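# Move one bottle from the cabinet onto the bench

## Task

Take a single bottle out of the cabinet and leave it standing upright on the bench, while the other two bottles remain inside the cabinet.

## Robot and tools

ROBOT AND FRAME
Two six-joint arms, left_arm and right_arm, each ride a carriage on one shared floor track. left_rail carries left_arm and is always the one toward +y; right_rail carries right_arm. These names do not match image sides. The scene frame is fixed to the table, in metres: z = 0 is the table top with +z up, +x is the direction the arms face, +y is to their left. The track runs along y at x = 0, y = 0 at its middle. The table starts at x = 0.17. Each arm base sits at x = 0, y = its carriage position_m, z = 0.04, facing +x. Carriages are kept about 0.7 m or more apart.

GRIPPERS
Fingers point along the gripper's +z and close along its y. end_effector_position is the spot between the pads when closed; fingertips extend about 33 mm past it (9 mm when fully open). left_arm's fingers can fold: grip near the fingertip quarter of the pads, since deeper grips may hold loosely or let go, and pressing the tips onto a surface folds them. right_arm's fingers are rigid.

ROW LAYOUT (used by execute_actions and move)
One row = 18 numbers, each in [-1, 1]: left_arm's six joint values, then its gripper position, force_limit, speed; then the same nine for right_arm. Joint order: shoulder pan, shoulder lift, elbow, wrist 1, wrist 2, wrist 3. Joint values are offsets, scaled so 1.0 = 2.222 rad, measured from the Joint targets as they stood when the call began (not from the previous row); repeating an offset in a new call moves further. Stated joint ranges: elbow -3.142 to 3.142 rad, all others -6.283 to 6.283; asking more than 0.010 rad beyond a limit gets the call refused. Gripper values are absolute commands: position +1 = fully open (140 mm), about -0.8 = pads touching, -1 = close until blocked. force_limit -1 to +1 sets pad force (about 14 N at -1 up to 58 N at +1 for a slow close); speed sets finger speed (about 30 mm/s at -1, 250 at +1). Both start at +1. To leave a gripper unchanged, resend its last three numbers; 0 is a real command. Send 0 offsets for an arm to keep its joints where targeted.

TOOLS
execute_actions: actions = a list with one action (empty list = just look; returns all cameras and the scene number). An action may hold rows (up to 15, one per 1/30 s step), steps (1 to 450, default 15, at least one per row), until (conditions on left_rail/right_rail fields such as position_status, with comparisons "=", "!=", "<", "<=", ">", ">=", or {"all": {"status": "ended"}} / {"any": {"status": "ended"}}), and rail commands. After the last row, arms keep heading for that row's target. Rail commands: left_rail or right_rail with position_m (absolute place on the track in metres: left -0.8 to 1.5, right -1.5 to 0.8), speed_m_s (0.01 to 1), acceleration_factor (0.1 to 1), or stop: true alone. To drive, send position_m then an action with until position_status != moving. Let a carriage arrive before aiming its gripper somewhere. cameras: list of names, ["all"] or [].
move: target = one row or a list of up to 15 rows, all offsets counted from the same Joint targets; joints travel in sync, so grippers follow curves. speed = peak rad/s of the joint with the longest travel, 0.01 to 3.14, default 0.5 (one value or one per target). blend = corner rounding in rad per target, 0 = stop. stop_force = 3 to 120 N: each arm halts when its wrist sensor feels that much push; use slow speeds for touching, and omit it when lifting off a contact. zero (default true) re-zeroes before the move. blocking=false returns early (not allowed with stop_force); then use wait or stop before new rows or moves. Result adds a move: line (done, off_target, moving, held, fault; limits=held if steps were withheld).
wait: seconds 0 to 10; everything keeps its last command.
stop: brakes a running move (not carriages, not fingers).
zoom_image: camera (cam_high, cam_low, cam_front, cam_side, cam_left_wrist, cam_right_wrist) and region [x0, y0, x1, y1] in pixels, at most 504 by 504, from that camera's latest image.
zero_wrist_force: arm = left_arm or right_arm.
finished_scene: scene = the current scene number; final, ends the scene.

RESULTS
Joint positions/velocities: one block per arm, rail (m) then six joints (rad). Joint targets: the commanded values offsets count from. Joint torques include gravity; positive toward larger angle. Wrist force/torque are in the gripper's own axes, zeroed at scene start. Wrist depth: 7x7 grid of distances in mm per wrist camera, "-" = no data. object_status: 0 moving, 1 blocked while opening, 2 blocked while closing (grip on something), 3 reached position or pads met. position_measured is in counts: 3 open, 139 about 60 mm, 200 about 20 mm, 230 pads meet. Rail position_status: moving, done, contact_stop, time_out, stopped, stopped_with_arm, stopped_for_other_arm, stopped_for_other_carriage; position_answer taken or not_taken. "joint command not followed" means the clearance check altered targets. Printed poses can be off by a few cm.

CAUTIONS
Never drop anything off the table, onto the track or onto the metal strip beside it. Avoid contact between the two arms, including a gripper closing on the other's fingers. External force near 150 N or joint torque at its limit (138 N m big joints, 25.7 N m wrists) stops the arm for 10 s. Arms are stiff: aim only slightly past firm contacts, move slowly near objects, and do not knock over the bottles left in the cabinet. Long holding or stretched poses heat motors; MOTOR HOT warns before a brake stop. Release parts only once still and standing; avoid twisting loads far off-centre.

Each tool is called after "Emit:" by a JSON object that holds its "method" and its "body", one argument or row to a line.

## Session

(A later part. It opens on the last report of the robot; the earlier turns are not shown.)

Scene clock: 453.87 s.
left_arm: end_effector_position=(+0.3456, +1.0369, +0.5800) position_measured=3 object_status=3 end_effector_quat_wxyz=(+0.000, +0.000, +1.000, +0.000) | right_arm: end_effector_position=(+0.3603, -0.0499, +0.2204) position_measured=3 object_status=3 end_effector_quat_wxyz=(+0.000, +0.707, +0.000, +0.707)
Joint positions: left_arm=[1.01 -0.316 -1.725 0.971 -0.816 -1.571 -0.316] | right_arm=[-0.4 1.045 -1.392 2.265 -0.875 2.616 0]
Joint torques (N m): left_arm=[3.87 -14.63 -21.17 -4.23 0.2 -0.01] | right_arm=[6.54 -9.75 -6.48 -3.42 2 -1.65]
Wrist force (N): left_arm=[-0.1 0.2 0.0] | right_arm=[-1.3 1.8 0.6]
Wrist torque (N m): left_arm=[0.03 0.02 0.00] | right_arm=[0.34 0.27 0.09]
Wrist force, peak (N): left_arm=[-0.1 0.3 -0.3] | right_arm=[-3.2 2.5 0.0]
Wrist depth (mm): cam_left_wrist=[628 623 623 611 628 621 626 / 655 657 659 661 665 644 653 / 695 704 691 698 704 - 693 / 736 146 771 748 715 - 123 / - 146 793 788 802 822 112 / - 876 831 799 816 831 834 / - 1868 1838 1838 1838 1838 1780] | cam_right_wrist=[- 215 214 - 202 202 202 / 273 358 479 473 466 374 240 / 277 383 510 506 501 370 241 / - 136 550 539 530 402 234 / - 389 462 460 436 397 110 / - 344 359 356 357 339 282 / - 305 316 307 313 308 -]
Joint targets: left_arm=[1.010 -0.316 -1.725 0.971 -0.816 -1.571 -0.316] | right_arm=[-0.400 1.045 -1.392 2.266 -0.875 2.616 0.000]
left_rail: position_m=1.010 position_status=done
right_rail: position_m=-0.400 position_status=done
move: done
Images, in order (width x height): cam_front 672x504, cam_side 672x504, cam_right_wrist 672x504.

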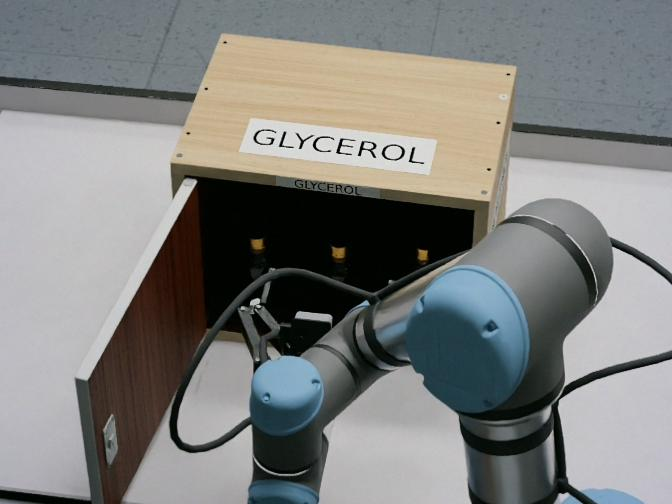

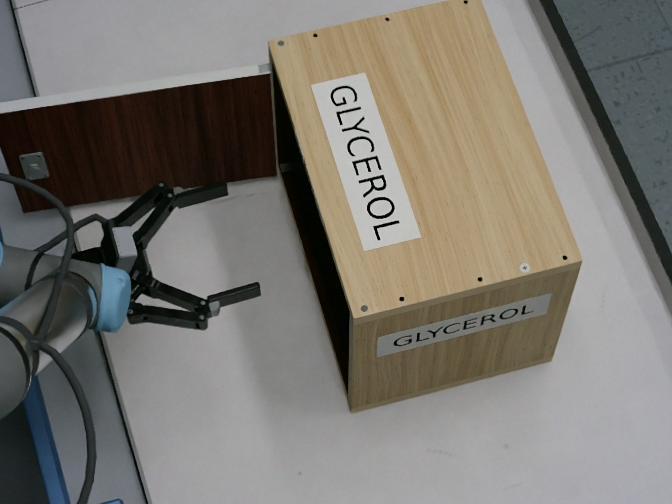

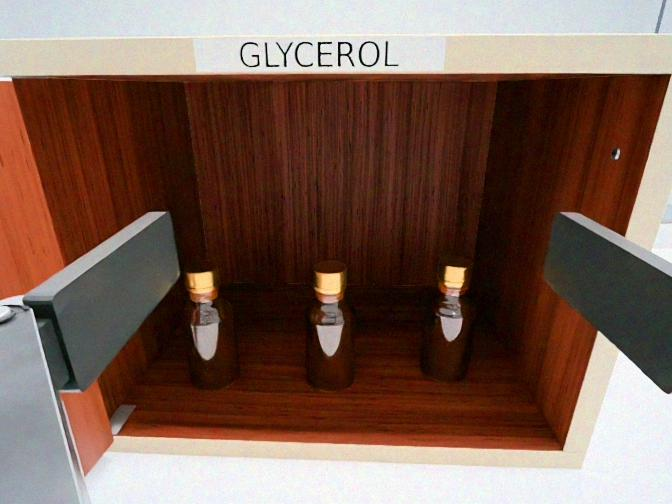

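Emit:
{"method": "move", "body": {
  "target": [0,0,0,0,0,0,1,1,1, -0.08428,0.18601,-0.02384,-0.16217,-0.08437,0,0.15,-0.1,0],
  "speed": 0.5,
  "stop_force": 25,
  "cameras": ["cam_right_wrist", "cam_side", "cam_front"]
}}

Scene clock: 529.07 s.
left_arm: end_effector_position=(+0.3456, +1.0369, +0.5800) position_measured=3 object_status=3 end_effector_quat_wxyz=(+0.000, +0.000, +1.000, +0.000) | right_arm: end_effector_position=(+0.4503, -0.0353, +0.0853) position_measured=110 object_status=3 end_effector_quat_wxyz=(+0.000, +0.707, +0.000, +0.707)
Joint positions: left_arm=[1.01 -0.316 -1.725 0.971 -0.816 -1.571 -0.316] | right_arm=[-0.4 0.858 -0.978 2.213 -1.235 2.429 0]
Joint torques (N m): left_arm=[4.3 -14.22 -21.01 -4.34 0.17 -0.03] | right_arm=[-9.9 -21.62 -13.61 -3.66 -1.91 -1.56]
Wrist force (N): left_arm=[-0.1 0.0 -0.3] | right_arm=[-1.4 1.9 0.3]
Wrist torque (N m): left_arm=[-0.01 0.02 -0.01] | right_arm=[0.32 0.26 0.09]
Wrist force, peak (N): left_arm=[-0.1 0.3 -0.4] | right_arm=[-3.1 2.1 1.0]
Wrist depth (mm): cam_left_wrist=[631 631 621 621 616 628 609 / 650 685 663 687 661 651 704 / 693 704 702 713 691 698 782 / 764 147 741 741 741 748 122 / - 793 777 782 - 790 112 / - 840 843 - 880 816 825 / - 1853 1808 1884 1808 1780 1838] | cam_right_wrist=[249 346 367 369 360 360 268 / 249 370 395 390 384 374 267 / 249 - 418 208 411 218 266 / 251 - 145 214 294 218 265 / - 90 211 222 223 - - / - - 182 180 179 - - / - - 165 165 147 - -]
Joint targets: left_arm=[1.010 -0.316 -1.725 0.971 -0.816 -1.571 -0.316] | right_arm=[-0.400 0.858 -0.978 2.213 -1.235 2.429 0.000]
left_rail: position_m=1.010 position_status=done
right_rail: position_m=-0.400 position_status=done
move: done
Images, in order (width x height): cam_front 672x504, cam_side 672x504, cam_right_wrist 672x504.

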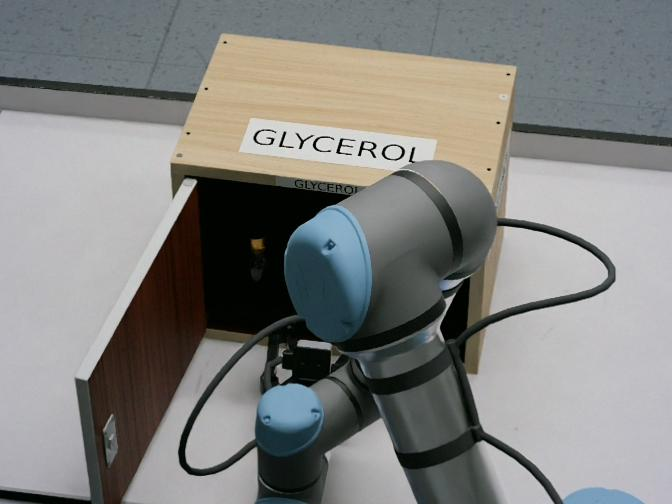

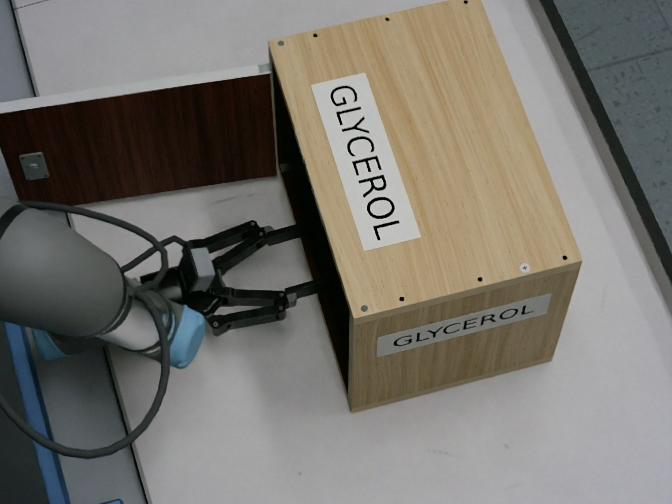

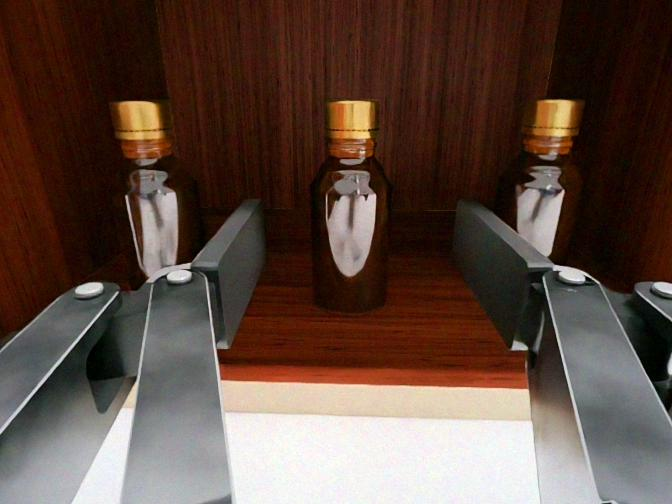

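Emit:
{"method": "move", "body": {
  "target": [0,0,0,0,0,0,1,1,1, -0.07588,0.02935,-0.05879,0.02943,-0.07588,0,0.15,-0.1,0],
  "speed": 0.12,
  "stop_force": 10,
  "cameras": ["cam_right_wrist"]
}}

Scene clock: 547.60 s.
left_arm: end_effector_position=(+0.3456, +1.0369, +0.5800) position_measured=3 object_status=3 end_effector_quat_wxyz=(+0.000, +0.000, +1.000, +0.000) | right_arm: end_effector_position=(+0.5454, -0.0344, +0.0784) position_measured=110 object_status=3 end_effector_quat_wxyz=(+0.000, +0.707, +0.000, +0.707)
Joint positions: left_arm=[1.01 -0.316 -1.725 0.971 -0.816 -1.571 -0.316] | right_arm=[-0.4 0.689 -0.913 2.082 -1.17 2.26 0]
Joint torques (N m): left_arm=[4.29 -14.5 -21.15 -4.54 0.27 -0.1] | right_arm=[-9.25 -25.4 -14.95 0.02 -1.94 -1.43]
Wrist force (N): left_arm=[-0.2 -0.1 -0.3] | right_arm=[-1.8 1.7 0.0]
Wrist torque (N m): left_arm=[-0.01 0.03 0.00] | right_arm=[0.29 0.33 0.09]
Wrist force, peak (N): left_arm=[0.0 0.0 -0.4] | right_arm=[-1.8 1.7 1.2]
Wrist depth (mm): cam_left_wrist=[637 633 630 626 624 624 659 / 700 653 650 659 661 659 655 / 718 693 713 695 702 702 671 / 720 147 756 759 713 739 123 / - 146 793 - 793 785 112 / - 790 828 853 802 825 825 / 1838 1853 1794 1780 1794 1853 1780] | cam_right_wrist=[253 287 286 283 280 278 268 / 255 302 303 108 296 296 289 / 256 318 321 114 313 314 154 / - 320 125 115 143 130 138 / - 90 188 122 197 - - / - - 161 135 154 - - / - - 126 131 131 - -]
Joint targets: left_arm=[1.010 -0.316 -1.725 0.971 -0.816 -1.571 -0.316] | right_arm=[-0.400 0.689 -0.913 2.082 -1.170 2.260 0.000]
left_rail: position_m=1.010 position_status=done
right_rail: position_m=-0.400 position_status=done
move: done
Images, in order (width x height): cam_right_wrist 672x504.

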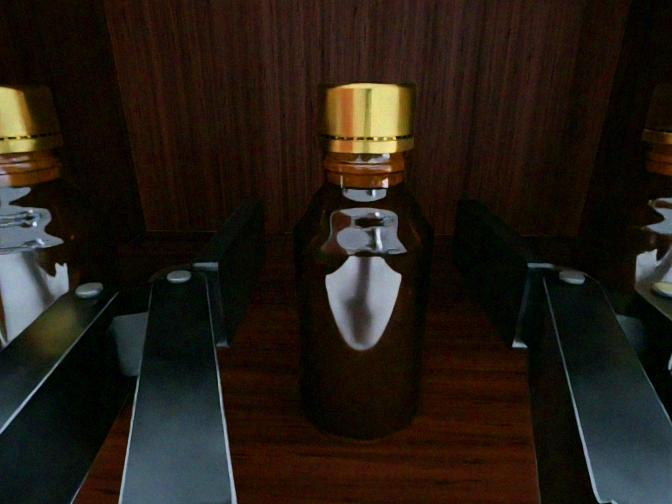

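Emit:
{"method": "execute_actions", "body": {
  "actions": [
    {"rows": [[0,0,0,0,0,0,1,1,1, 0,0,0,0,0,0,-1,-0.1,-1]], "steps": 75}
  ],
  "cameras": ["cam_right_wrist"]
}}

Scene clock: 554.57 s.
left_arm: end_effector_position=(+0.3456, +1.0369, +0.5800) position_measured=3 object_status=3 end_effector_quat_wxyz=(+0.000, +0.000, +1.000, +0.000) | right_arm: end_effector_position=(+0.5454, -0.0343, +0.0784) position_measured=162 object_status=2 end_effector_quat_wxyz=(+0.000, +0.707, +0.000, +0.707)
Joint positions: left_arm=[1.01 -0.316 -1.725 0.971 -0.816 -1.571 -0.316] | right_arm=[-0.4 0.689 -0.913 2.082 -1.17 2.26 0]
Joint torques (N m): left_arm=[4.74 -14.53 -20.84 -4.56 0.26 -0.07] | right_arm=[-9.23 -25.76 -3.08 -2.71 2.4 -1.43]
Wrist force (N): left_arm=[0.1 0.0 -0.1] | right_arm=[-0.6 0.3 -0.3]
Wrist torque (N m): left_arm=[0.01 -0.01 -0.01] | right_arm=[0.27 0.29 0.09]
Wrist force, peak (N): left_arm=[-0.3 -0.1 -0.3] | right_arm=[-1.9 1.8 0.3]
Wrist depth (mm): cam_left_wrist=[633 616 623 644 626 624 631 / 669 657 669 644 665 669 661 / 687 700 702 732 691 695 702 / 729 146 748 759 751 748 123 / - 117 788 788 802 804 112 / - 847 853 853 834 822 837 / - 1884 1808 1916 1838 1853 1853] | cam_right_wrist=[252 287 286 283 280 277 268 / 254 302 302 108 296 296 286 / - 320 325 114 315 316 286 / - 303 331 115 123 330 137 / - 84 83 123 123 89 84 / - - - 135 135 - - / - - - 131 130 - -]
Joint targets: left_arm=[1.010 -0.316 -1.725 0.971 -0.816 -1.571 -0.316] | right_arm=[-0.400 0.689 -0.913 2.082 -1.170 2.260 0.000]
left_rail: position_m=1.010 position_status=done
right_rail: position_m=-0.400 position_status=done
Images, in order (width x height): cam_right_wrist 672x504.

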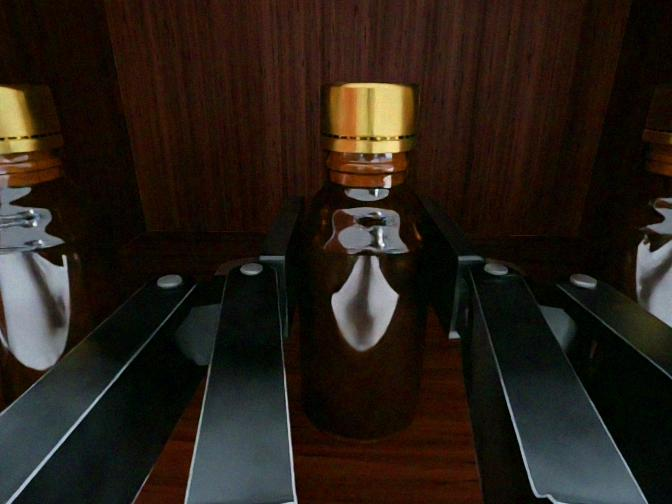

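Emit:
{"method": "move", "body": {
  "target": [
    [0,0,0,0,0,0,1,1,1, 0,-0.03304,0.00091,0.03212,0,0,-1,-0.1,-1],
    [0,0,0,0,0,0,1,1,1, 0.07676,-0.06930,0.05758,0.01172,0.07676,0,-1,-0.1,-1],
    [0,0,0,0,0,0,1,1,1, 0.17617,-0.09142,0.08713,0.00429,0.17617,0,-1,-0.1,-1]
  ],
  "speed": [0.1,0.2,0.25],
  "blend": [0.01,0.03,0],
  "stop_force": 25,
  "cameras": ["cam_right_wrist", "cam_front", "cam_side"]
}}

Scene clock: 583.60 s.
left_arm: end_effector_position=(+0.3456, +1.0369, +0.5800) position_measured=3 object_status=3 end_effector_quat_wxyz=(+0.000, +0.000, +1.000, +0.000) | right_arm: end_effector_position=(+0.3553, -0.0342, +0.1253) position_measured=162 object_status=2 end_effector_quat_wxyz=(+0.000, +0.707, +0.000, +0.707)
Joint positions: left_arm=[1.01 -0.316 -1.725 0.971 -0.816 -1.571 -0.316] | right_arm=[-0.4 1.081 -1.116 2.276 -1.16 2.651 0]
Joint torques (N m): left_arm=[5.65 -14.39 -20.88 -4.57 0.22 -0.12] | right_arm=[7.9 -45.47 -1.9 -3.47 2.27 -1.43]
Wrist force (N): left_arm=[-0.1 0.0 -0.3] | right_arm=[-4.1 1.7 0.3]
Wrist torque (N m): left_arm=[0.01 0.02 -0.01] | right_arm=[0.31 0.30 0.09]
Wrist force, peak (N): left_arm=[0.1 0.2 -0.4] | right_arm=[-5.0 1.7 0.2]
Wrist depth (mm): cam_left_wrist=[618 623 624 630 619 618 637 / 659 659 633 651 665 653 663 / 704 695 698 691 704 695 727 / 711 147 746 729 739 748 122 / - 769 825 793 793 790 112 / - 843 890 840 866 908 - / - 1823 1916 1838 1794 1808 1794] | cam_right_wrist=[252 347 453 447 444 411 265 / 267 350 475 109 473 411 265 / - 354 519 - 491 378 262 / - 335 - 116 123 350 262 / - 84 83 123 123 89 83 / - - - 134 - - - / - - - 205 - - -]
Joint targets: left_arm=[1.010 -0.316 -1.725 0.971 -0.816 -1.571 -0.316] | right_arm=[-0.400 1.081 -1.116 2.276 -1.160 2.651 0.000]
left_rail: position_m=1.010 position_status=done
right_rail: position_m=-0.400 position_status=done
move: done
Images, in order (width x height): cam_front 672x504, cam_side 672x504, cam_right_wrist 672x504.

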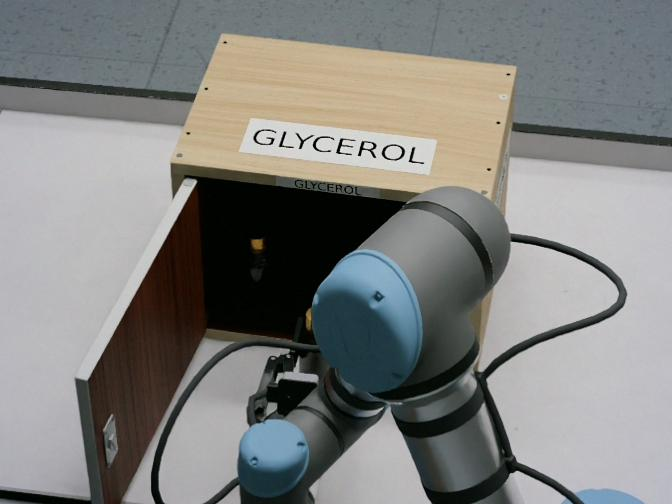

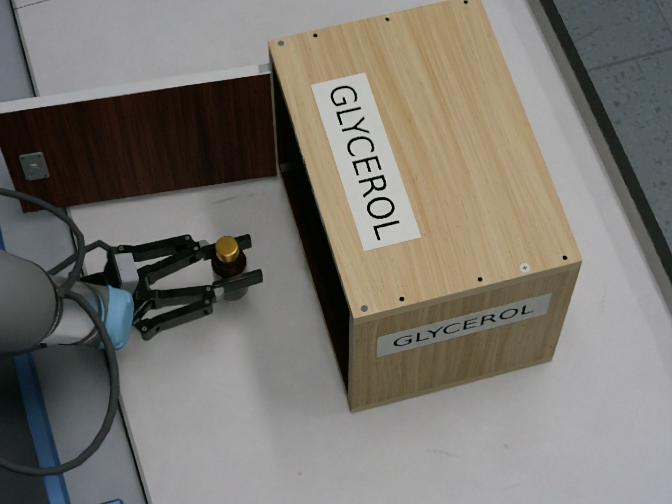

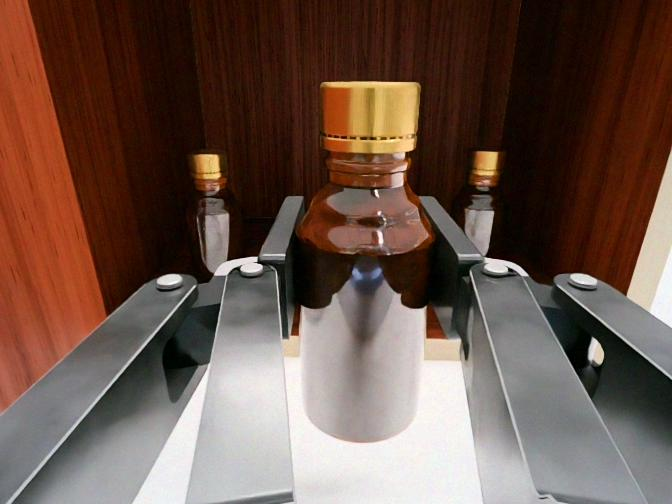

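Emit:
{"method": "execute_actions", "body": {
  "actions": [
    {"right_rail": {"position_m": -0.85, "speed_m_s": 0.4, "acceleration_factor": 0.5}, "steps": 150, "until": {"right_rail": {"position_status": ["!=", "moving"]}}}
  ]
}}

Scene clock: 605.83 s.
left_arm: end_effector_position=(+0.3456, +1.0369, +0.5800) position_measured=3 object_status=3 end_effector_quat_wxyz=(+0.000, +0.000, +1.000, +0.000) | right_arm: end_effector_position=(+0.3553, -0.4842, +0.1253) position_measured=162 object_status=2 end_effector_quat_wxyz=(+0.000, +0.707, +0.000, +0.707)
Joint positions: left_arm=[1.01 -0.316 -1.725 0.971 -0.816 -1.571 -0.316] | right_arm=[-0.85 1.081 -1.116 2.276 -1.16 2.652 0]
Joint torques (N m): left_arm=[5.13 -14.9 -20.98 -4.66 0.2 -0.06] | right_arm=[2.49 -41.51 -7.82 0.1 0.94 -1.47]
Wrist force (N): left_arm=[0.0 0.1 -0.1] | right_arm=[-4.2 1.8 0.2]
Wrist torque (N m): left_arm=[0.03 0.00 -0.01] | right_arm=[0.33 0.33 0.08]
Wrist force, peak (N): left_arm=[-0.1 -0.1 -0.4] | right_arm=[-4.3 2.8 0.3]
Wrist depth (mm): cam_left_wrist=[621 631 616 616 613 624 623 / 659 657 663 665 665 651 665 / 702 715 722 698 722 698 698 / 732 143 748 793 741 739 123 / - 777 790 785 788 779 112 / - 853 831 - 813 831 804 / - 1780 1808 1838 1884 1853 1794] | cam_right_wrist=[339 - - - - - 4160 / 338 449 - 107 3868 - 4083 / 347 449 - - 630 - - / 346 456 131 115 123 516 - / - 84 83 123 123 89 83 / - - - - 135 - - / - - - 205 - - -]
Joint targets: left_arm=[1.010 -0.316 -1.725 0.971 -0.816 -1.571 -0.316] | right_arm=[-0.850 1.081 -1.116 2.276 -1.160 2.651 0.000]
Tool commands: left_gripper/position=+1.0 left_gripper/force_limit=+1.0 left_gripper/speed=+1.0 right_gripper/position=-1.0 right_gripper/force_limit=-0.1 right_gripper/speed=-1.0
left_rail: position_m=1.010 position_status=done
right_rail: position_m=-0.850 speed_m_s=0.40 position_status=done

Emit:
{"method": "move", "body": {
  "target": [
    [0,0,0,0,0,0,1,1,1,-0.165446,0.035296,-0.076477,0.041181,-0.165448,0,-1,-0.1,-1],
    [0,0,0,0,0,0,1,1,1,-0.165446,0.090996,-0.076916,-0.014080,-0.165448,0,-1,-0.1,-1]
  ],
  "speed": [0.5, 0.25],
  "blend": [0.05, 0],
  "cameras": ["cam_right_wrist", "cam_high", "cam_low"]
}}

Scene clock: 649.73 s.
left_arm: end_effector_position=(+0.3456, +1.0369, +0.5800) position_measured=3 object_status=3 end_effector_quat_wxyz=(+0.000, +0.000, +1.000, +0.000) | right_arm: end_effector_position=(+0.5304, -0.4842, +0.0755) position_measured=162 object_status=2 end_effector_quat_wxyz=(+0.000, +0.707, +0.000, +0.707)
Joint positions: left_arm=[1.01 -0.316 -1.725 0.971 -0.816 -1.571 -0.316] | right_arm=[-0.85 0.713 -0.914 2.105 -1.191 2.284 0]
Joint torques (N m): left_arm=[5.66 -14.92 -21.59 -4.6 0.21 -0.17] | right_arm=[-10.02 -26.77 -15.99 -4.46 -1.92 -1.27]
Wrist force (N): left_arm=[0.3 0.1 -0.2] | right_arm=[-4.4 1.7 0.3]
Wrist torque (N m): left_arm=[0.03 -0.06 0.00] | right_arm=[0.27 0.37 0.08]
Wrist force, peak (N): left_arm=[0.1 0.2 -0.4] | right_arm=[-5.5 1.8 0.1]
Wrist depth (mm): cam_left_wrist=[623 621 628 630 621 624 623 / 655 657 657 655 651 665 648 / 691 700 693 702 651 695 685 / 736 135 - - 739 729 123 / - 146 796 785 777 793 112 / - 802 837 837 880 853 799 / - 1823 1823 1838 1838 1794 1884] | cam_right_wrist=[- - 3392 3556 - - - / 3195 - - 106 - 2756 - / 319 - - - 145 - - / 314 - - 115 120 320 307 / - 84 83 123 123 89 84 / - - - 135 136 - - / - - - 142 - - -]
Joint targets: left_arm=[1.010 -0.316 -1.725 0.971 -0.816 -1.571 -0.316] | right_arm=[-0.850 0.713 -0.914 2.105 -1.192 2.284 0.000]
left_rail: position_m=1.010 position_status=done
right_rail: position_m=-0.850 speed_m_s=0.40 position_status=done
move: done
Images, in order (width x height): cam_high 672x504, cam_low 672x504, cam_right_wrist 672x504.

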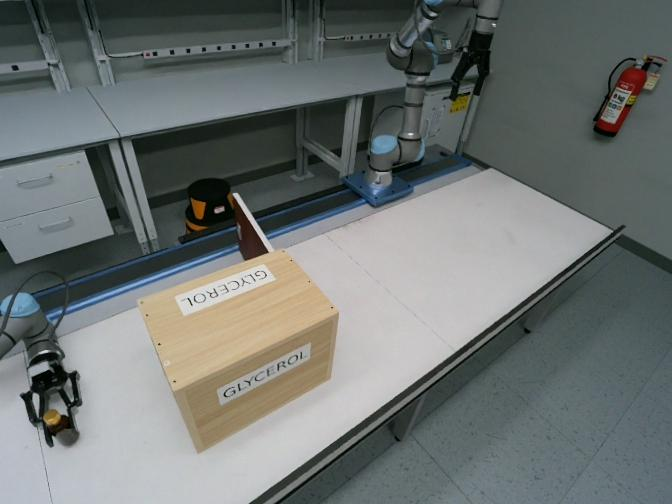

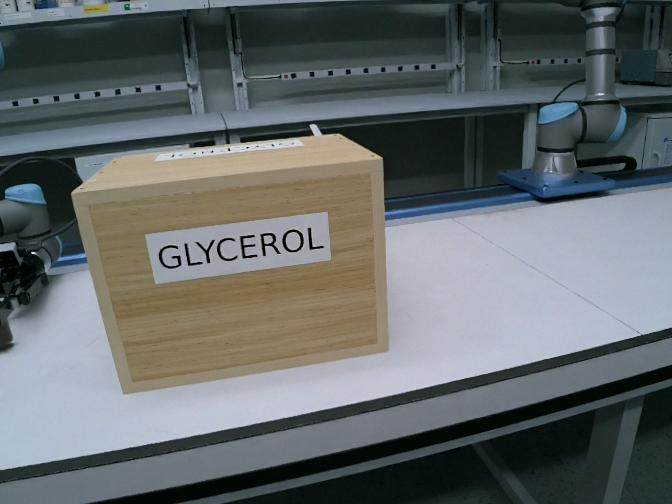

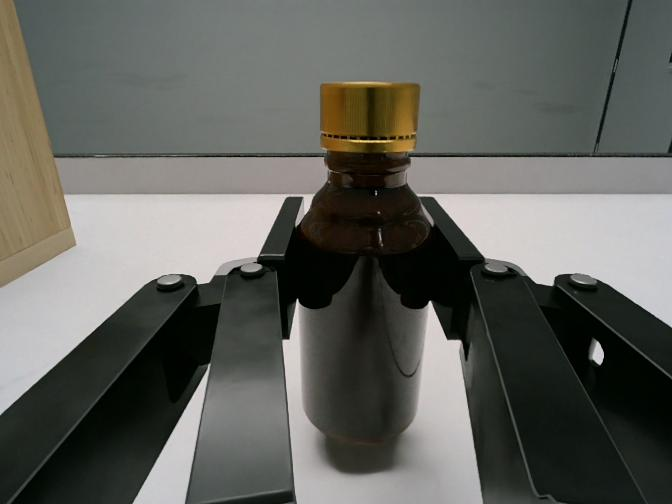

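Emit:
{"method": "move", "body": {
  "target": [0,0,0,0,0,0,1,1,1,0,0.024191,-0.002518,-0.021673,0,0,-1,-0.1,-1],
  "speed": 0.03,
  "stop_force": 6,
  "cameras": ["cam_right_wrist"]
}}

Scene clock: 655.10 s.
left_arm: end_effector_position=(+0.3456, +1.0369, +0.5800) position_measured=3 object_status=3 end_effector_quat_wxyz=(+0.000, +0.000, +1.000, +0.000) | right_arm: end_effector_position=(+0.5305, -0.4841, +0.0605) position_measured=162 object_status=2 end_effector_quat_wxyz=(+0.000, +0.707, +0.000, +0.707)
Joint positions: left_arm=[1.01 -0.316 -1.725 0.971 -0.816 -1.571 -0.316] | right_arm=[-0.85 0.713 -0.876 2.101 -1.226 2.284 0]
Joint torques (N m): left_arm=[5.56 -15.2 -21.32 -4.63 0.15 -0.23] | right_arm=[-9.07 -54.99 -1.48 -1.7 -0.22 -1.25]
Wrist force (N): left_arm=[-0.1 0.0 -0.3] | right_arm=[-4.8 2.0 0.2]
Wrist torque (N m): left_arm=[-0.01 0.02 0.00] | right_arm=[0.34 0.46 0.08]
Wrist force, peak (N): left_arm=[0.2 0.1 -0.5] | right_arm=[8.8 1.5 -2.3]
Wrist depth (mm): cam_left_wrist=[630 623 630 630 623 619 624 / 663 655 642 702 671 681 650 / 702 685 700 693 685 718 693 / 732 142 751 - 727 739 123 / - 126 799 741 825 796 112 / - 831 - 834 - 788 825 / - 1808 1853 1838 1949 1794 1838] | cam_right_wrist=[- - - - 3737 3556 3195 / 4083 - - 107 - - 4240 / 314 - 483 - 144 - 516 / 274 - - 119 123 333 321 / - 84 83 123 123 89 83 / - - - 137 - - - / - - - 126 126 - -]
Joint targets: left_arm=[1.010 -0.316 -1.725 0.971 -0.816 -1.571 -0.316] | right_arm=[-0.850 0.713 -0.876 2.101 -1.226 2.284 0.000]
left_rail: position_m=1.010 position_status=done
right_rail: position_m=-0.850 speed_m_s=0.40 position_status=done
move: contact (right_arm); right_arm: the shoulder lift is farthest, 0.016 rad from its target
Images, in order (width x height): cam_right_wrist 672x504.

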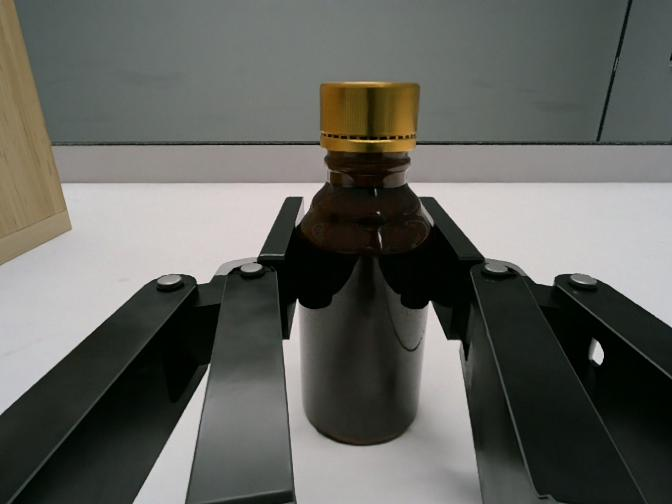

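Emit:
{"method": "move", "body": {
  "target": [0,0,0,0,0,0,1,1,1,0,0.00115,-0.00012,-0.00103,0,0,-1,-0.1,-1],
  "speed": 0.01,
  "stop_force": 4
}}

Scene clock: 662.63 s.
left_arm: end_effector_position=(+0.3456, +1.0369, +0.5800) position_measured=3 object_status=3 end_effector_quat_wxyz=(+0.000, +0.000, +1.000, +0.000) | right_arm: end_effector_position=(+0.5305, -0.4841, +0.0603) position_measured=162 object_status=2 end_effector_quat_wxyz=(+0.000, +0.707, +0.000, +0.707)
Joint positions: left_arm=[1.01 -0.316 -1.725 0.971 -0.816 -1.571 -0.316] | right_arm=[-0.85 0.713 -0.875 2.101 -1.227 2.284 0]
Joint torques (N m): left_arm=[5.62 -15.21 -21.35 -4.47 0.38 0.02] | right_arm=[-8.46 -51.07 -11.93 0.48 1.34 -1.2]
Wrist force (N): left_arm=[-0.3 0.2 -0.2] | right_arm=[0.7 1.2 -0.6]
Wrist torque (N m): left_arm=[0.05 0.06 -0.01] | right_arm=[0.36 0.35 0.03]
Wrist force, peak (N): left_arm=[0.2 0.2 -0.5] | right_arm=[-5.0 2.3 0.2]
Wrist depth (mm): cam_left_wrist=[621 631 624 623 611 626 623 / 665 663 667 661 679 651 669 / 706 711 681 704 704 679 709 / 734 143 741 746 736 727 123 / - 118 779 790 799 813 112 / - - 834 807 853 831 - / - 1808 1780 1853 1780 1794 1838] | cam_right_wrist=[- - 2940 5249 3868 - 3801 / 315 - 4008 107 3445 - - / 321 - - 114 120 - - / 341 - 300 115 120 - - / - 84 83 - 122 89 83 / - - - 134 135 - - / - - - 131 126 - -]
Joint targets: left_arm=[1.010 -0.316 -1.725 0.971 -0.816 -1.571 -0.316] | right_arm=[-0.850 0.713 -0.875 2.101 -1.227 2.284 0.000]
left_rail: position_m=1.010 position_status=done
right_rail: position_m=-0.850 speed_m_s=0.40 position_status=done
move: contact (right_arm)

Emit:
{"method": "execute_actions", "body": {
  "actions": [
    {"rows": [[0,0,0,0,0,0,1,1,1,0,0,0,0,0,0,0.2,-0.1,-1]], "steps": 60}
  ],
  "cameras": ["cam_right_wrist"]
}}

Scene clock: 668.03 s.
left_arm: end_effector_position=(+0.3456, +1.0369, +0.5800) position_measured=3 object_status=3 end_effector_quat_wxyz=(+0.000, +0.000, +1.000, +0.000) | right_arm: end_effector_position=(+0.5305, -0.4842, +0.0604) position_measured=104 object_status=3 end_effector_quat_wxyz=(+0.000, +0.707, +0.000, +0.707)
Joint positions: left_arm=[1.01 -0.316 -1.725 0.971 -0.816 -1.571 -0.316] | right_arm=[-0.85 0.713 -0.875 2.101 -1.227 2.284 0]
Joint torques (N m): left_arm=[5.45 -15.3 -20.8 -4.53 0.23 -0.12] | right_arm=[-7.98 -52.09 -12.03 -3.32 1.08 -1.16]
Wrist force (N): left_arm=[0.0 0.1 -0.2] | right_arm=[-2.3 2.0 0.4]
Wrist torque (N m): left_arm=[0.01 0.00 0.00] | right_arm=[0.35 0.44 0.08]
Wrist force, peak (N): left_arm=[0.2 0.0 -0.6] | right_arm=[-2.3 2.3 0.4]
Wrist depth (mm): cam_left_wrist=[624 628 621 618 621 626 626 / 669 659 646 669 650 657 661 / 713 695 702 700 691 695 709 / 744 146 744 739 753 727 122 / - 126 779 799 788 788 112 / - 819 893 847 793 840 - / 1808 1794 1823 1823 1838 1868 1853] | cam_right_wrist=[- - 3499 4083 - - 3937 / 3868 - - 107 3868 - 3445 / 321 380 497 - 502 414 424 / 308 332 118 115 148 134 - / - 90 115 122 127 - - / - - 154 134 136 - - / - - 130 131 126 - -]
Joint targets: left_arm=[1.010 -0.316 -1.725 0.971 -0.816 -1.571 -0.316] | right_arm=[-0.850 0.713 -0.875 2.101 -1.227 2.284 0.000]
left_rail: position_m=1.010 position_status=done
right_rail: position_m=-0.850 speed_m_s=0.40 position_status=done
Images, in order (width x height): cam_right_wrist 672x504.

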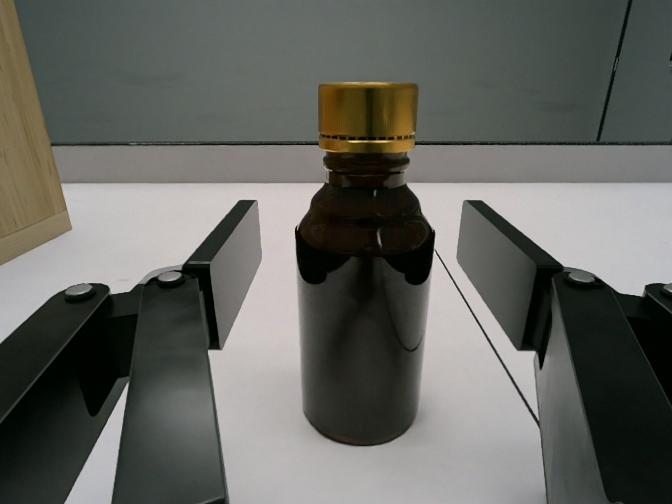

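Emit:
{"method": "move", "body": {
  "target": [
    [0,0,0,0,0,0,1,1,1,0.066031,-0.112335,0.047332,0.065453,0.066033,0,0.2,-0.1,-1],
    [0,0,0,0,0,0,1,1,1,0.149425,-0.374887,-0.241899,0.617237,0.149516,0,0.2,-0.1,-1]
  ],
  "speed": [0.3, 0.8],
  "blend": [0.04, 0],
  "cameras": ["cam_high", "cam_right_wrist"]
}}

Emit:
{"method": "execute_actions", "body": {
  "actions": [
    {"right_rail": {"position_m": -0.40, "speed_m_s": 0.5, "acceleration_factor": 0.7}, "steps": 150, "until": {"right_rail": {"position_status": ["!=", "moving"]}}}
  ],
  "cameras": ["cam_side", "cam_front"]
}}

Scene clock: 739.43 s.
left_arm: end_effector_position=(+0.3456, +1.0369, +0.5800) position_measured=3 object_status=3 end_effector_quat_wxyz=(+0.000, +0.000, +1.000, +0.000) | right_arm: end_effector_position=(+0.3614, -0.4979, +0.5805) position_measured=104 object_status=3 end_effector_quat_wxyz=(+0.000, +0.707, +0.000, +0.707)
Joint positions: left_arm=[1.01 -0.316 -1.725 0.971 -0.816 -1.571 -0.316] | right_arm=[-0.85 1.045 -1.708 1.563 0.145 2.616 0]
Joint torques (N m): left_arm=[5.54 -15.6 -21.04 -4.56 0.18 -0.09] | right_arm=[7.23 -30.11 -27.09 0.61 2.42 -1.15]
Wrist force (N): left_arm=[-0.1 0.0 -0.3] | right_arm=[-2.2 2.0 0.6]
Wrist torque (N m): left_arm=[0.00 0.02 0.00] | right_arm=[0.37 0.43 0.08]
Wrist force, peak (N): left_arm=[0.0 0.0 -0.5] | right_arm=[-3.2 3.0 -0.7]
Wrist depth (mm): cam_left_wrist=[626 624 618 609 621 626 628 / 677 653 644 661 655 669 667 / 706 698 704 704 700 687 698 / 736 143 732 741 774 736 123 / - 146 804 802 790 799 112 / - 850 837 828 850 847 - / - 1853 1780 1916 1794 1823 1766] | cam_right_wrist=[- - - - - - 2979 / 3062 4160 - 4793 - - - / - - - 5127 - - - / 3062 - 154 3674 3149 123 3105 / - 90 2161 - - - - / - - 1542 - 845 - - / - - - - 774 - -]
Joint targets: left_arm=[1.010 -0.316 -1.725 0.971 -0.816 -1.571 -0.316] | right_arm=[-0.850 1.045 -1.708 1.563 0.145 2.616 0.000]
left_rail: position_m=1.010 position_status=done
right_rail: position_m=-0.850 speed_m_s=0.40 position_status=done
move: done
Images, in order (width x height): cam_high 672x504, cam_right_wrist 672x504.

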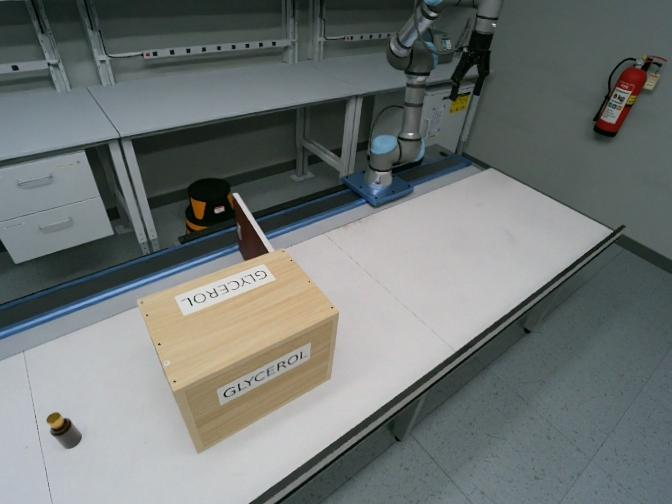

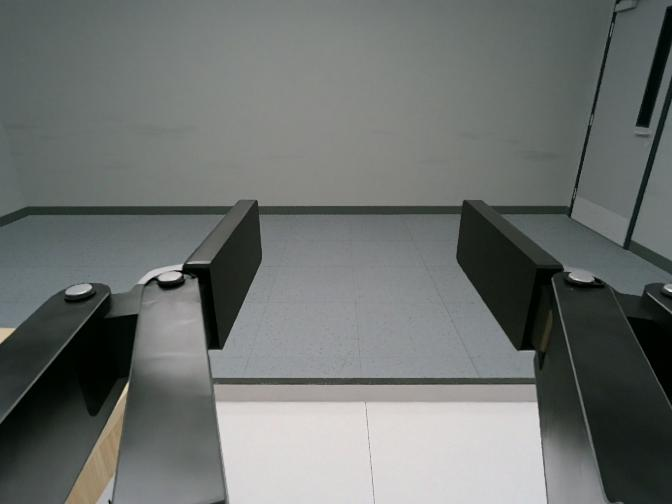

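Scene clock: 741.37 s.
left_arm: end_effector_position=(+0.3456, +1.0369, +0.5800) position_measured=3 object_status=3 end_effector_quat_wxyz=(+0.000, +0.000, +1.000, +0.000) | right_arm: end_effector_position=(+0.3614, -0.0480, +0.5806) position_measured=104 object_status=3 end_effector_quat_wxyz=(+0.000, +0.707, +0.000, +0.707)
Joint positions: left_arm=[1.01 -0.316 -1.725 0.971 -0.816 -1.571 -0.316] | right_arm=[-0.4 1.045 -1.708 1.563 0.145 2.616 0]
Joint torques (N m): left_arm=[5.42 -15.38 -20.89 -4.56 0.24 0] | right_arm=[2.58 -12.64 -20.65 -0.13 -1.02 -1.15]
Wrist force (N): left_arm=[0.0 -0.1 -0.2] | right_arm=[-2.2 2.2 0.4]
Wrist torque (N m): left_arm=[-0.02 0.00 0.00] | right_arm=[0.41 0.43 0.08]
Wrist force, peak (N): left_arm=[0.1 0.1 -0.5] | right_arm=[-2.0 3.6 0.4]
Wrist depth (mm): cam_left_wrist=[624 633 635 618 624 628 613 / 657 661 665 657 693 659 663 / 695 702 695 704 698 695 702 / 727 143 724 753 718 751 122 / - 126 834 793 782 799 112 / - 850 869 876 799 785 850 / - 1838 1808 1853 1838 1823 1808] | cam_right_wrist=[- - - 2722 - - - / - - - - - - 5512 / - 4793 - 3937 - - - / 3499 - 153 2979 2722 123 3392 / - 90 546 573 570 - - / - - 488 486 465 - - / - - - 365 379 - -]
Joint targets: left_arm=[1.010 -0.316 -1.725 0.971 -0.816 -1.571 -0.316] | right_arm=[-0.400 1.045 -1.708 1.563 0.145 2.616 0.000]
Tool commands: left_gripper/position=+1.0 left_gripper/force_limit=+1.0 left_gripper/speed=+1.0 right_gripper/position=+0.2 right_gripper/force_limit=-0.1 right_gripper/speed=-1.0
left_rail: position_m=1.010 position_status=done
right_rail: position_m=-0.400 speed_m_s=0.50 position_status=done
Images, in order (width x height): cam_front 672x504, cam_side 672x504.

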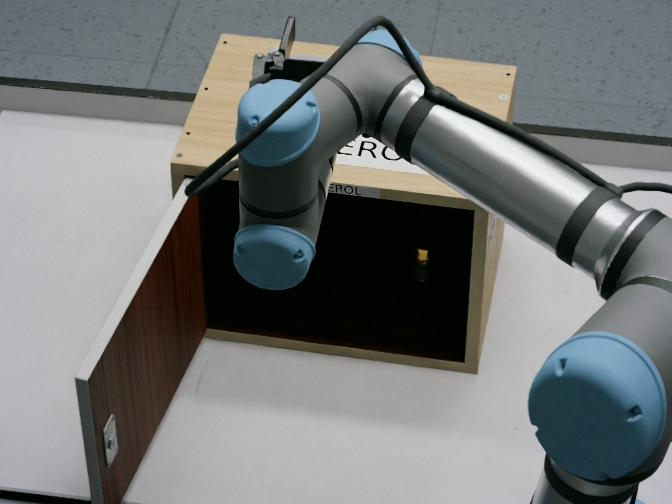

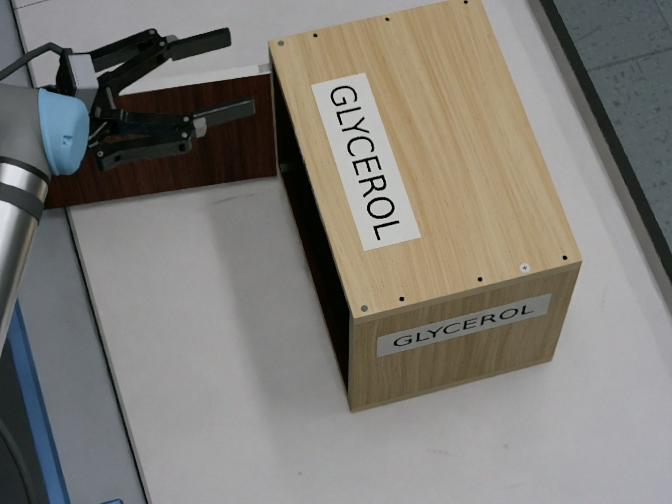

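Emit:
{"method": "move", "body": {
  "target": [0,0,0,0,0,0,1,1,1,-0.00045,0.108911,-0.151890,-0.275023,-0.894239,0.580558,0.2,-0.1,-1],
  "speed": 0.9
}}

Emit:
{"method": "move", "body": {
  "target": [0,0,0,0,0,0,1,1,1,0.000153,0.133033,-0.185761,-0.336197,-0.990009,0.674914,0.2,-0.1,-1],
  "speed": 0.9,
  "cameras": ["cam_right_wrist", "cam_side", "cam_front"]
}}

Scene clock: 751.53 s.
left_arm: end_effector_position=(+0.3456, +1.0369, +0.5800) position_measured=3 object_status=3 end_effector_quat_wxyz=(+0.000, +0.000, +1.000, +0.000) | right_arm: end_effector_position=(-0.0163, +0.3374, +0.7618) position_measured=104 object_status=3 end_effector_quat_wxyz=(+0.819, -0.421, -0.363, -0.144)
Joint positions: left_arm=[1.01 -0.316 -1.725 0.971 -0.816 -1.571 -0.316] | right_arm=[-0.4 1.044 -1.466 1.226 -0.466 0.629 1.29]
Joint torques (N m): left_arm=[5.56 -15.27 -20.85 -4.6 0.26 -0.13] | right_arm=[-9.39 -15.96 -28.28 -4.98 -0.83 1.95]
Wrist force (N): left_arm=[0.0 0.0 -0.2] | right_arm=[-2.5 2.3 1.0]
Wrist torque (N m): left_arm=[0.00 -0.01 0.00] | right_arm=[0.46 0.40 -0.12]
Wrist force, peak (N): left_arm=[-0.1 0.0 -0.5] | right_arm=[-2.7 3.1 0.3]
Wrist depth (mm): cam_left_wrist=[624 618 623 614 613 621 631 / 653 655 661 655 657 653 653 / 693 706 700 700 702 695 695 / 720 142 751 736 739 - 123 / - 126 793 - 790 - 112 / - - 847 802 831 834 840 / 1868 1794 1780 1884 1838 1853 1808] | cam_right_wrist=[- - - - - - 534 / - - - - - - 583 / - - - - - - 643 / 1253 - 131 - - 113 - / - 90 117 - - - - / - - 1575 - - - - / - - - 1500 - - -]
Joint targets: left_arm=[1.010 -0.316 -1.725 0.971 -0.816 -1.571 -0.316] | right_arm=[-0.400 1.044 -1.466 1.226 -0.466 0.629 1.290]
left_rail: position_m=1.010 position_status=done
right_rail: position_m=-0.400 speed_m_s=0.50 position_status=done
move: done

Scene clock: 754.70 s.
left_arm: end_effector_position=(+0.3456, +1.0369, +0.5800) position_measured=3 object_status=3 end_effector_quat_wxyz=(+0.000, +0.000, +1.000, +0.000) | right_arm: end_effector_position=(+0.2026, +0.2140, +0.4202) position_measured=104 object_status=3 end_effector_quat_wxyz=(+0.000, +0.766, +0.643, +0.000)
Joint positions: left_arm=[1.01 -0.316 -1.725 0.971 -0.816 -1.571 -0.316] | right_arm=[-0.4 1.044 -1.171 0.813 -1.213 -1.57 2.789]
Joint torques (N m): left_arm=[5.76 -15.33 -21.03 -4.59 0.26 -0.13] | right_arm=[7.17 -28.61 -27.81 -4.89 -1.88 2]
Wrist force (N): left_arm=[0.1 0.0 -0.2] | right_arm=[-1.0 0.6 0.2]
Wrist torque (N m): left_arm=[0.01 -0.02 -0.01] | right_arm=[0.13 0.20 -0.11]
Wrist force, peak (N): left_arm=[0.1 0.1 -0.4] | right_arm=[-2.3 2.4 1.4]
Wrist depth (mm): cam_left_wrist=[628 633 623 633 624 623 598 / 657 659 659 665 655 673 655 / 700 704 700 702 704 693 693 / 729 137 746 761 739 741 123 / - 146 802 777 802 790 112 / - 834 831 886 859 834 883 / - 1884 1932 1853 1808 1868 1853] | cam_right_wrist=[1232 473 490 469 - 488 476 / 1192 - 525 573 - 485 503 / 1289 562 - - - - 372 / 1413 1274 133 611 - 123 568 / - 90 132 654 - - - / - - - 693 - - - / - - 689 702 - - -]
Joint targets: left_arm=[1.010 -0.316 -1.725 0.971 -0.816 -1.571 -0.316] | right_arm=[-0.400 1.044 -1.171 0.813 -1.213 -1.571 2.789]
left_rail: position_m=1.010 position_status=done
right_rail: position_m=-0.400 speed_m_s=0.50 position_status=done
move: done
Images, in order (width x height): cam_front 672x504, cam_side 672x504, cam_right_wrist 672x504.

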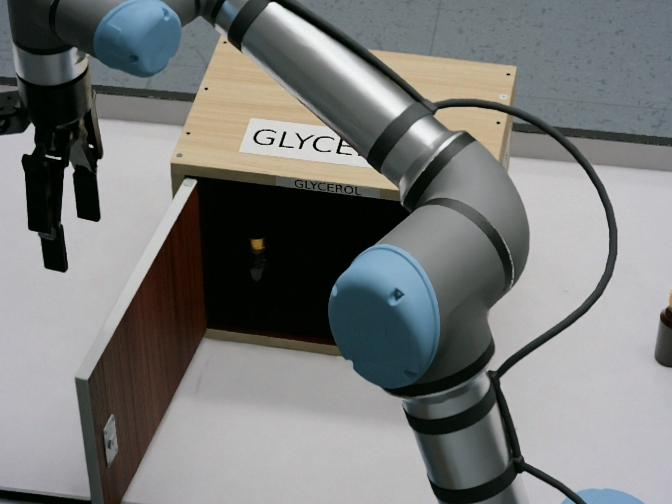

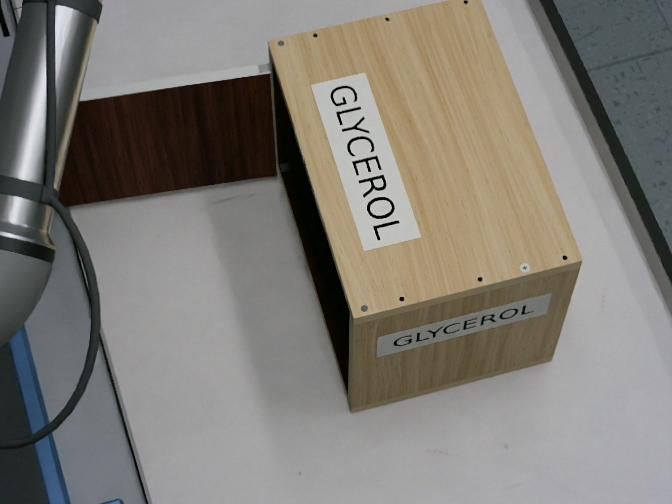

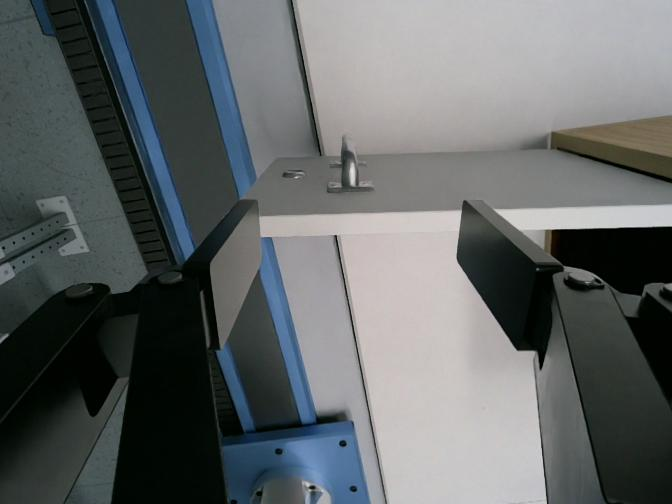

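Emit:
{"method": "move", "body": {
  "target": [0,0,0,0,0,0,1,1,1,0,-0.017885,0.275599,-0.257718,0,0,-0.2,-0.1,-1],
  "speed": 0.4,
  "stop_force": 20,
  "cameras": ["cam_right_wrist"]
}}

Scene clock: 776.17 s.
left_arm: end_effector_position=(+0.3456, +1.0369, +0.5800) position_measured=3 object_status=3 end_effector_quat_wxyz=(+0.000, +0.000, +1.000, +0.000) | right_arm: end_effector_position=(+0.2027, +0.2141, +0.2055) position_measured=154 object_status=3 end_effector_quat_wxyz=(+0.000, +0.766, +0.643, +0.000)
Joint positions: left_arm=[1.01 -0.316 -1.725 0.971 -0.816 -1.571 -0.316] | right_arm=[-0.4 1.044 -1.211 1.425 -1.786 -1.571 2.789]
Joint torques (N m): left_arm=[5.67 -15.67 -21.52 -4.57 0.27 -0.13] | right_arm=[1.06 -54.68 -14.96 -4.99 -1.52 1.76]
Wrist force (N): left_arm=[0.2 0.0 -0.3] | right_arm=[-1.1 0.5 0.2]
Wrist torque (N m): left_arm=[-0.01 -0.04 -0.01] | right_arm=[0.10 0.22 -0.10]
Wrist force, peak (N): left_arm=[-0.1 0.1 -0.5] | right_arm=[-1.3 0.4 1.5]
Wrist depth (mm): cam_left_wrist=[630 633 624 626 624 630 603 / 671 592 661 655 655 657 - / - - 689 683 685 698 691 / 759 146 744 748 746 753 123 / - 126 799 788 788 796 112 / - 873 825 828 863 837 883 / - 1808 1823 1884 1838 1823 1853] | cam_right_wrist=[292 301 311 - - - 296 / 309 311 328 - 317 314 306 / 327 342 350 335 - 333 328 / - 350 118 149 126 - - / - 84 83 - - - 83 / - - - - - - - / - - - - - - -]
Joint targets: left_arm=[1.010 -0.316 -1.725 0.971 -0.816 -1.571 -0.316] | right_arm=[-0.400 1.044 -1.211 1.425 -1.786 -1.571 2.789]
left_rail: position_m=1.010 position_status=done
right_rail: position_m=-0.400 speed_m_s=0.50 position_status=done
move: done
Images, in order (width x height): cam_right_wrist 672x504.

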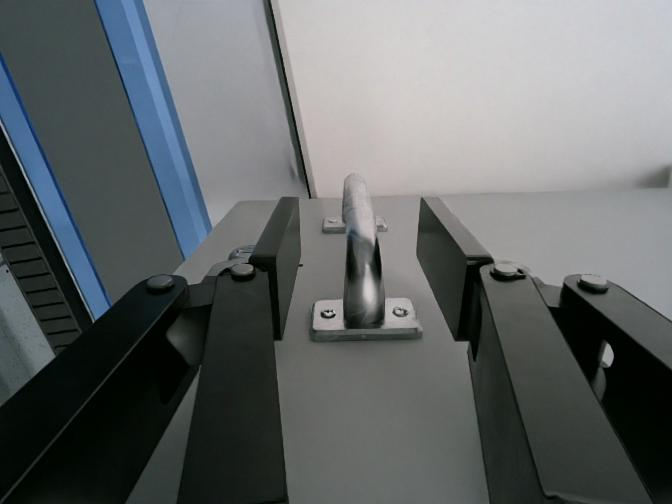

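Emit:
{"method": "execute_actions", "body": {
  "actions": [
    {"rows": [[0,0,0,0,0,0,1,1,1,0,0,0,0,0,0,-1,0.0,-1]], "steps": 75}
  ]
}}

Scene clock: 780.40 s.
left_arm: end_effector_position=(+0.3456, +1.0369, +0.5800) position_measured=3 object_status=3 end_effector_quat_wxyz=(+0.000, +0.000, +1.000, +0.000) | right_arm: end_effector_position=(+0.2027, +0.2141, +0.2055) position_measured=214 object_status=2 end_effector_quat_wxyz=(+0.000, +0.766, +0.643, +0.000)
Joint positions: left_arm=[1.01 -0.316 -1.725 0.971 -0.816 -1.571 -0.316] | right_arm=[-0.4 1.044 -1.211 1.425 -1.786 -1.571 2.789]
Joint torques (N m): left_arm=[5.41 -15.76 -21.06 -4.53 0.28 -0.14] | right_arm=[-1.74 -54.44 -15.37 -0.6 4.39 1.79]
Wrist force (N): left_arm=[-0.1 0.1 -0.2] | right_arm=[-1.2 8.8 -0.9]
Wrist torque (N m): left_arm=[0.03 0.01 0.00] | right_arm=[0.65 0.24 -0.63]
Wrist force, peak (N): left_arm=[0.1 0.0 -0.6] | right_arm=[-1.2 9.1 -0.8]
Wrist depth (mm): cam_left_wrist=[626 626 618 621 624 626 621 / 655 659 661 663 669 651 667 / 698 693 693 704 698 - 698 / 739 147 751 739 744 751 123 / - 777 788 756 782 793 112 / - 886 834 - 799 828 - / - 1853 1853 1808 1868 1838 1853] | cam_right_wrist=[292 309 310 - - 294 298 / 311 317 330 315 331 315 314 / 336 325 354 335 - 331 327 / - - - - 108 - - / - - 89 - 89 83 - / - - - - - 74 - / - - - - - - -]
Joint targets: left_arm=[1.010 -0.316 -1.725 0.971 -0.816 -1.571 -0.316] | right_arm=[-0.400 1.044 -1.211 1.425 -1.786 -1.571 2.789]
left_rail: position_m=1.010 position_status=done
right_rail: position_m=-0.400 speed_m_s=0.50 position_status=done


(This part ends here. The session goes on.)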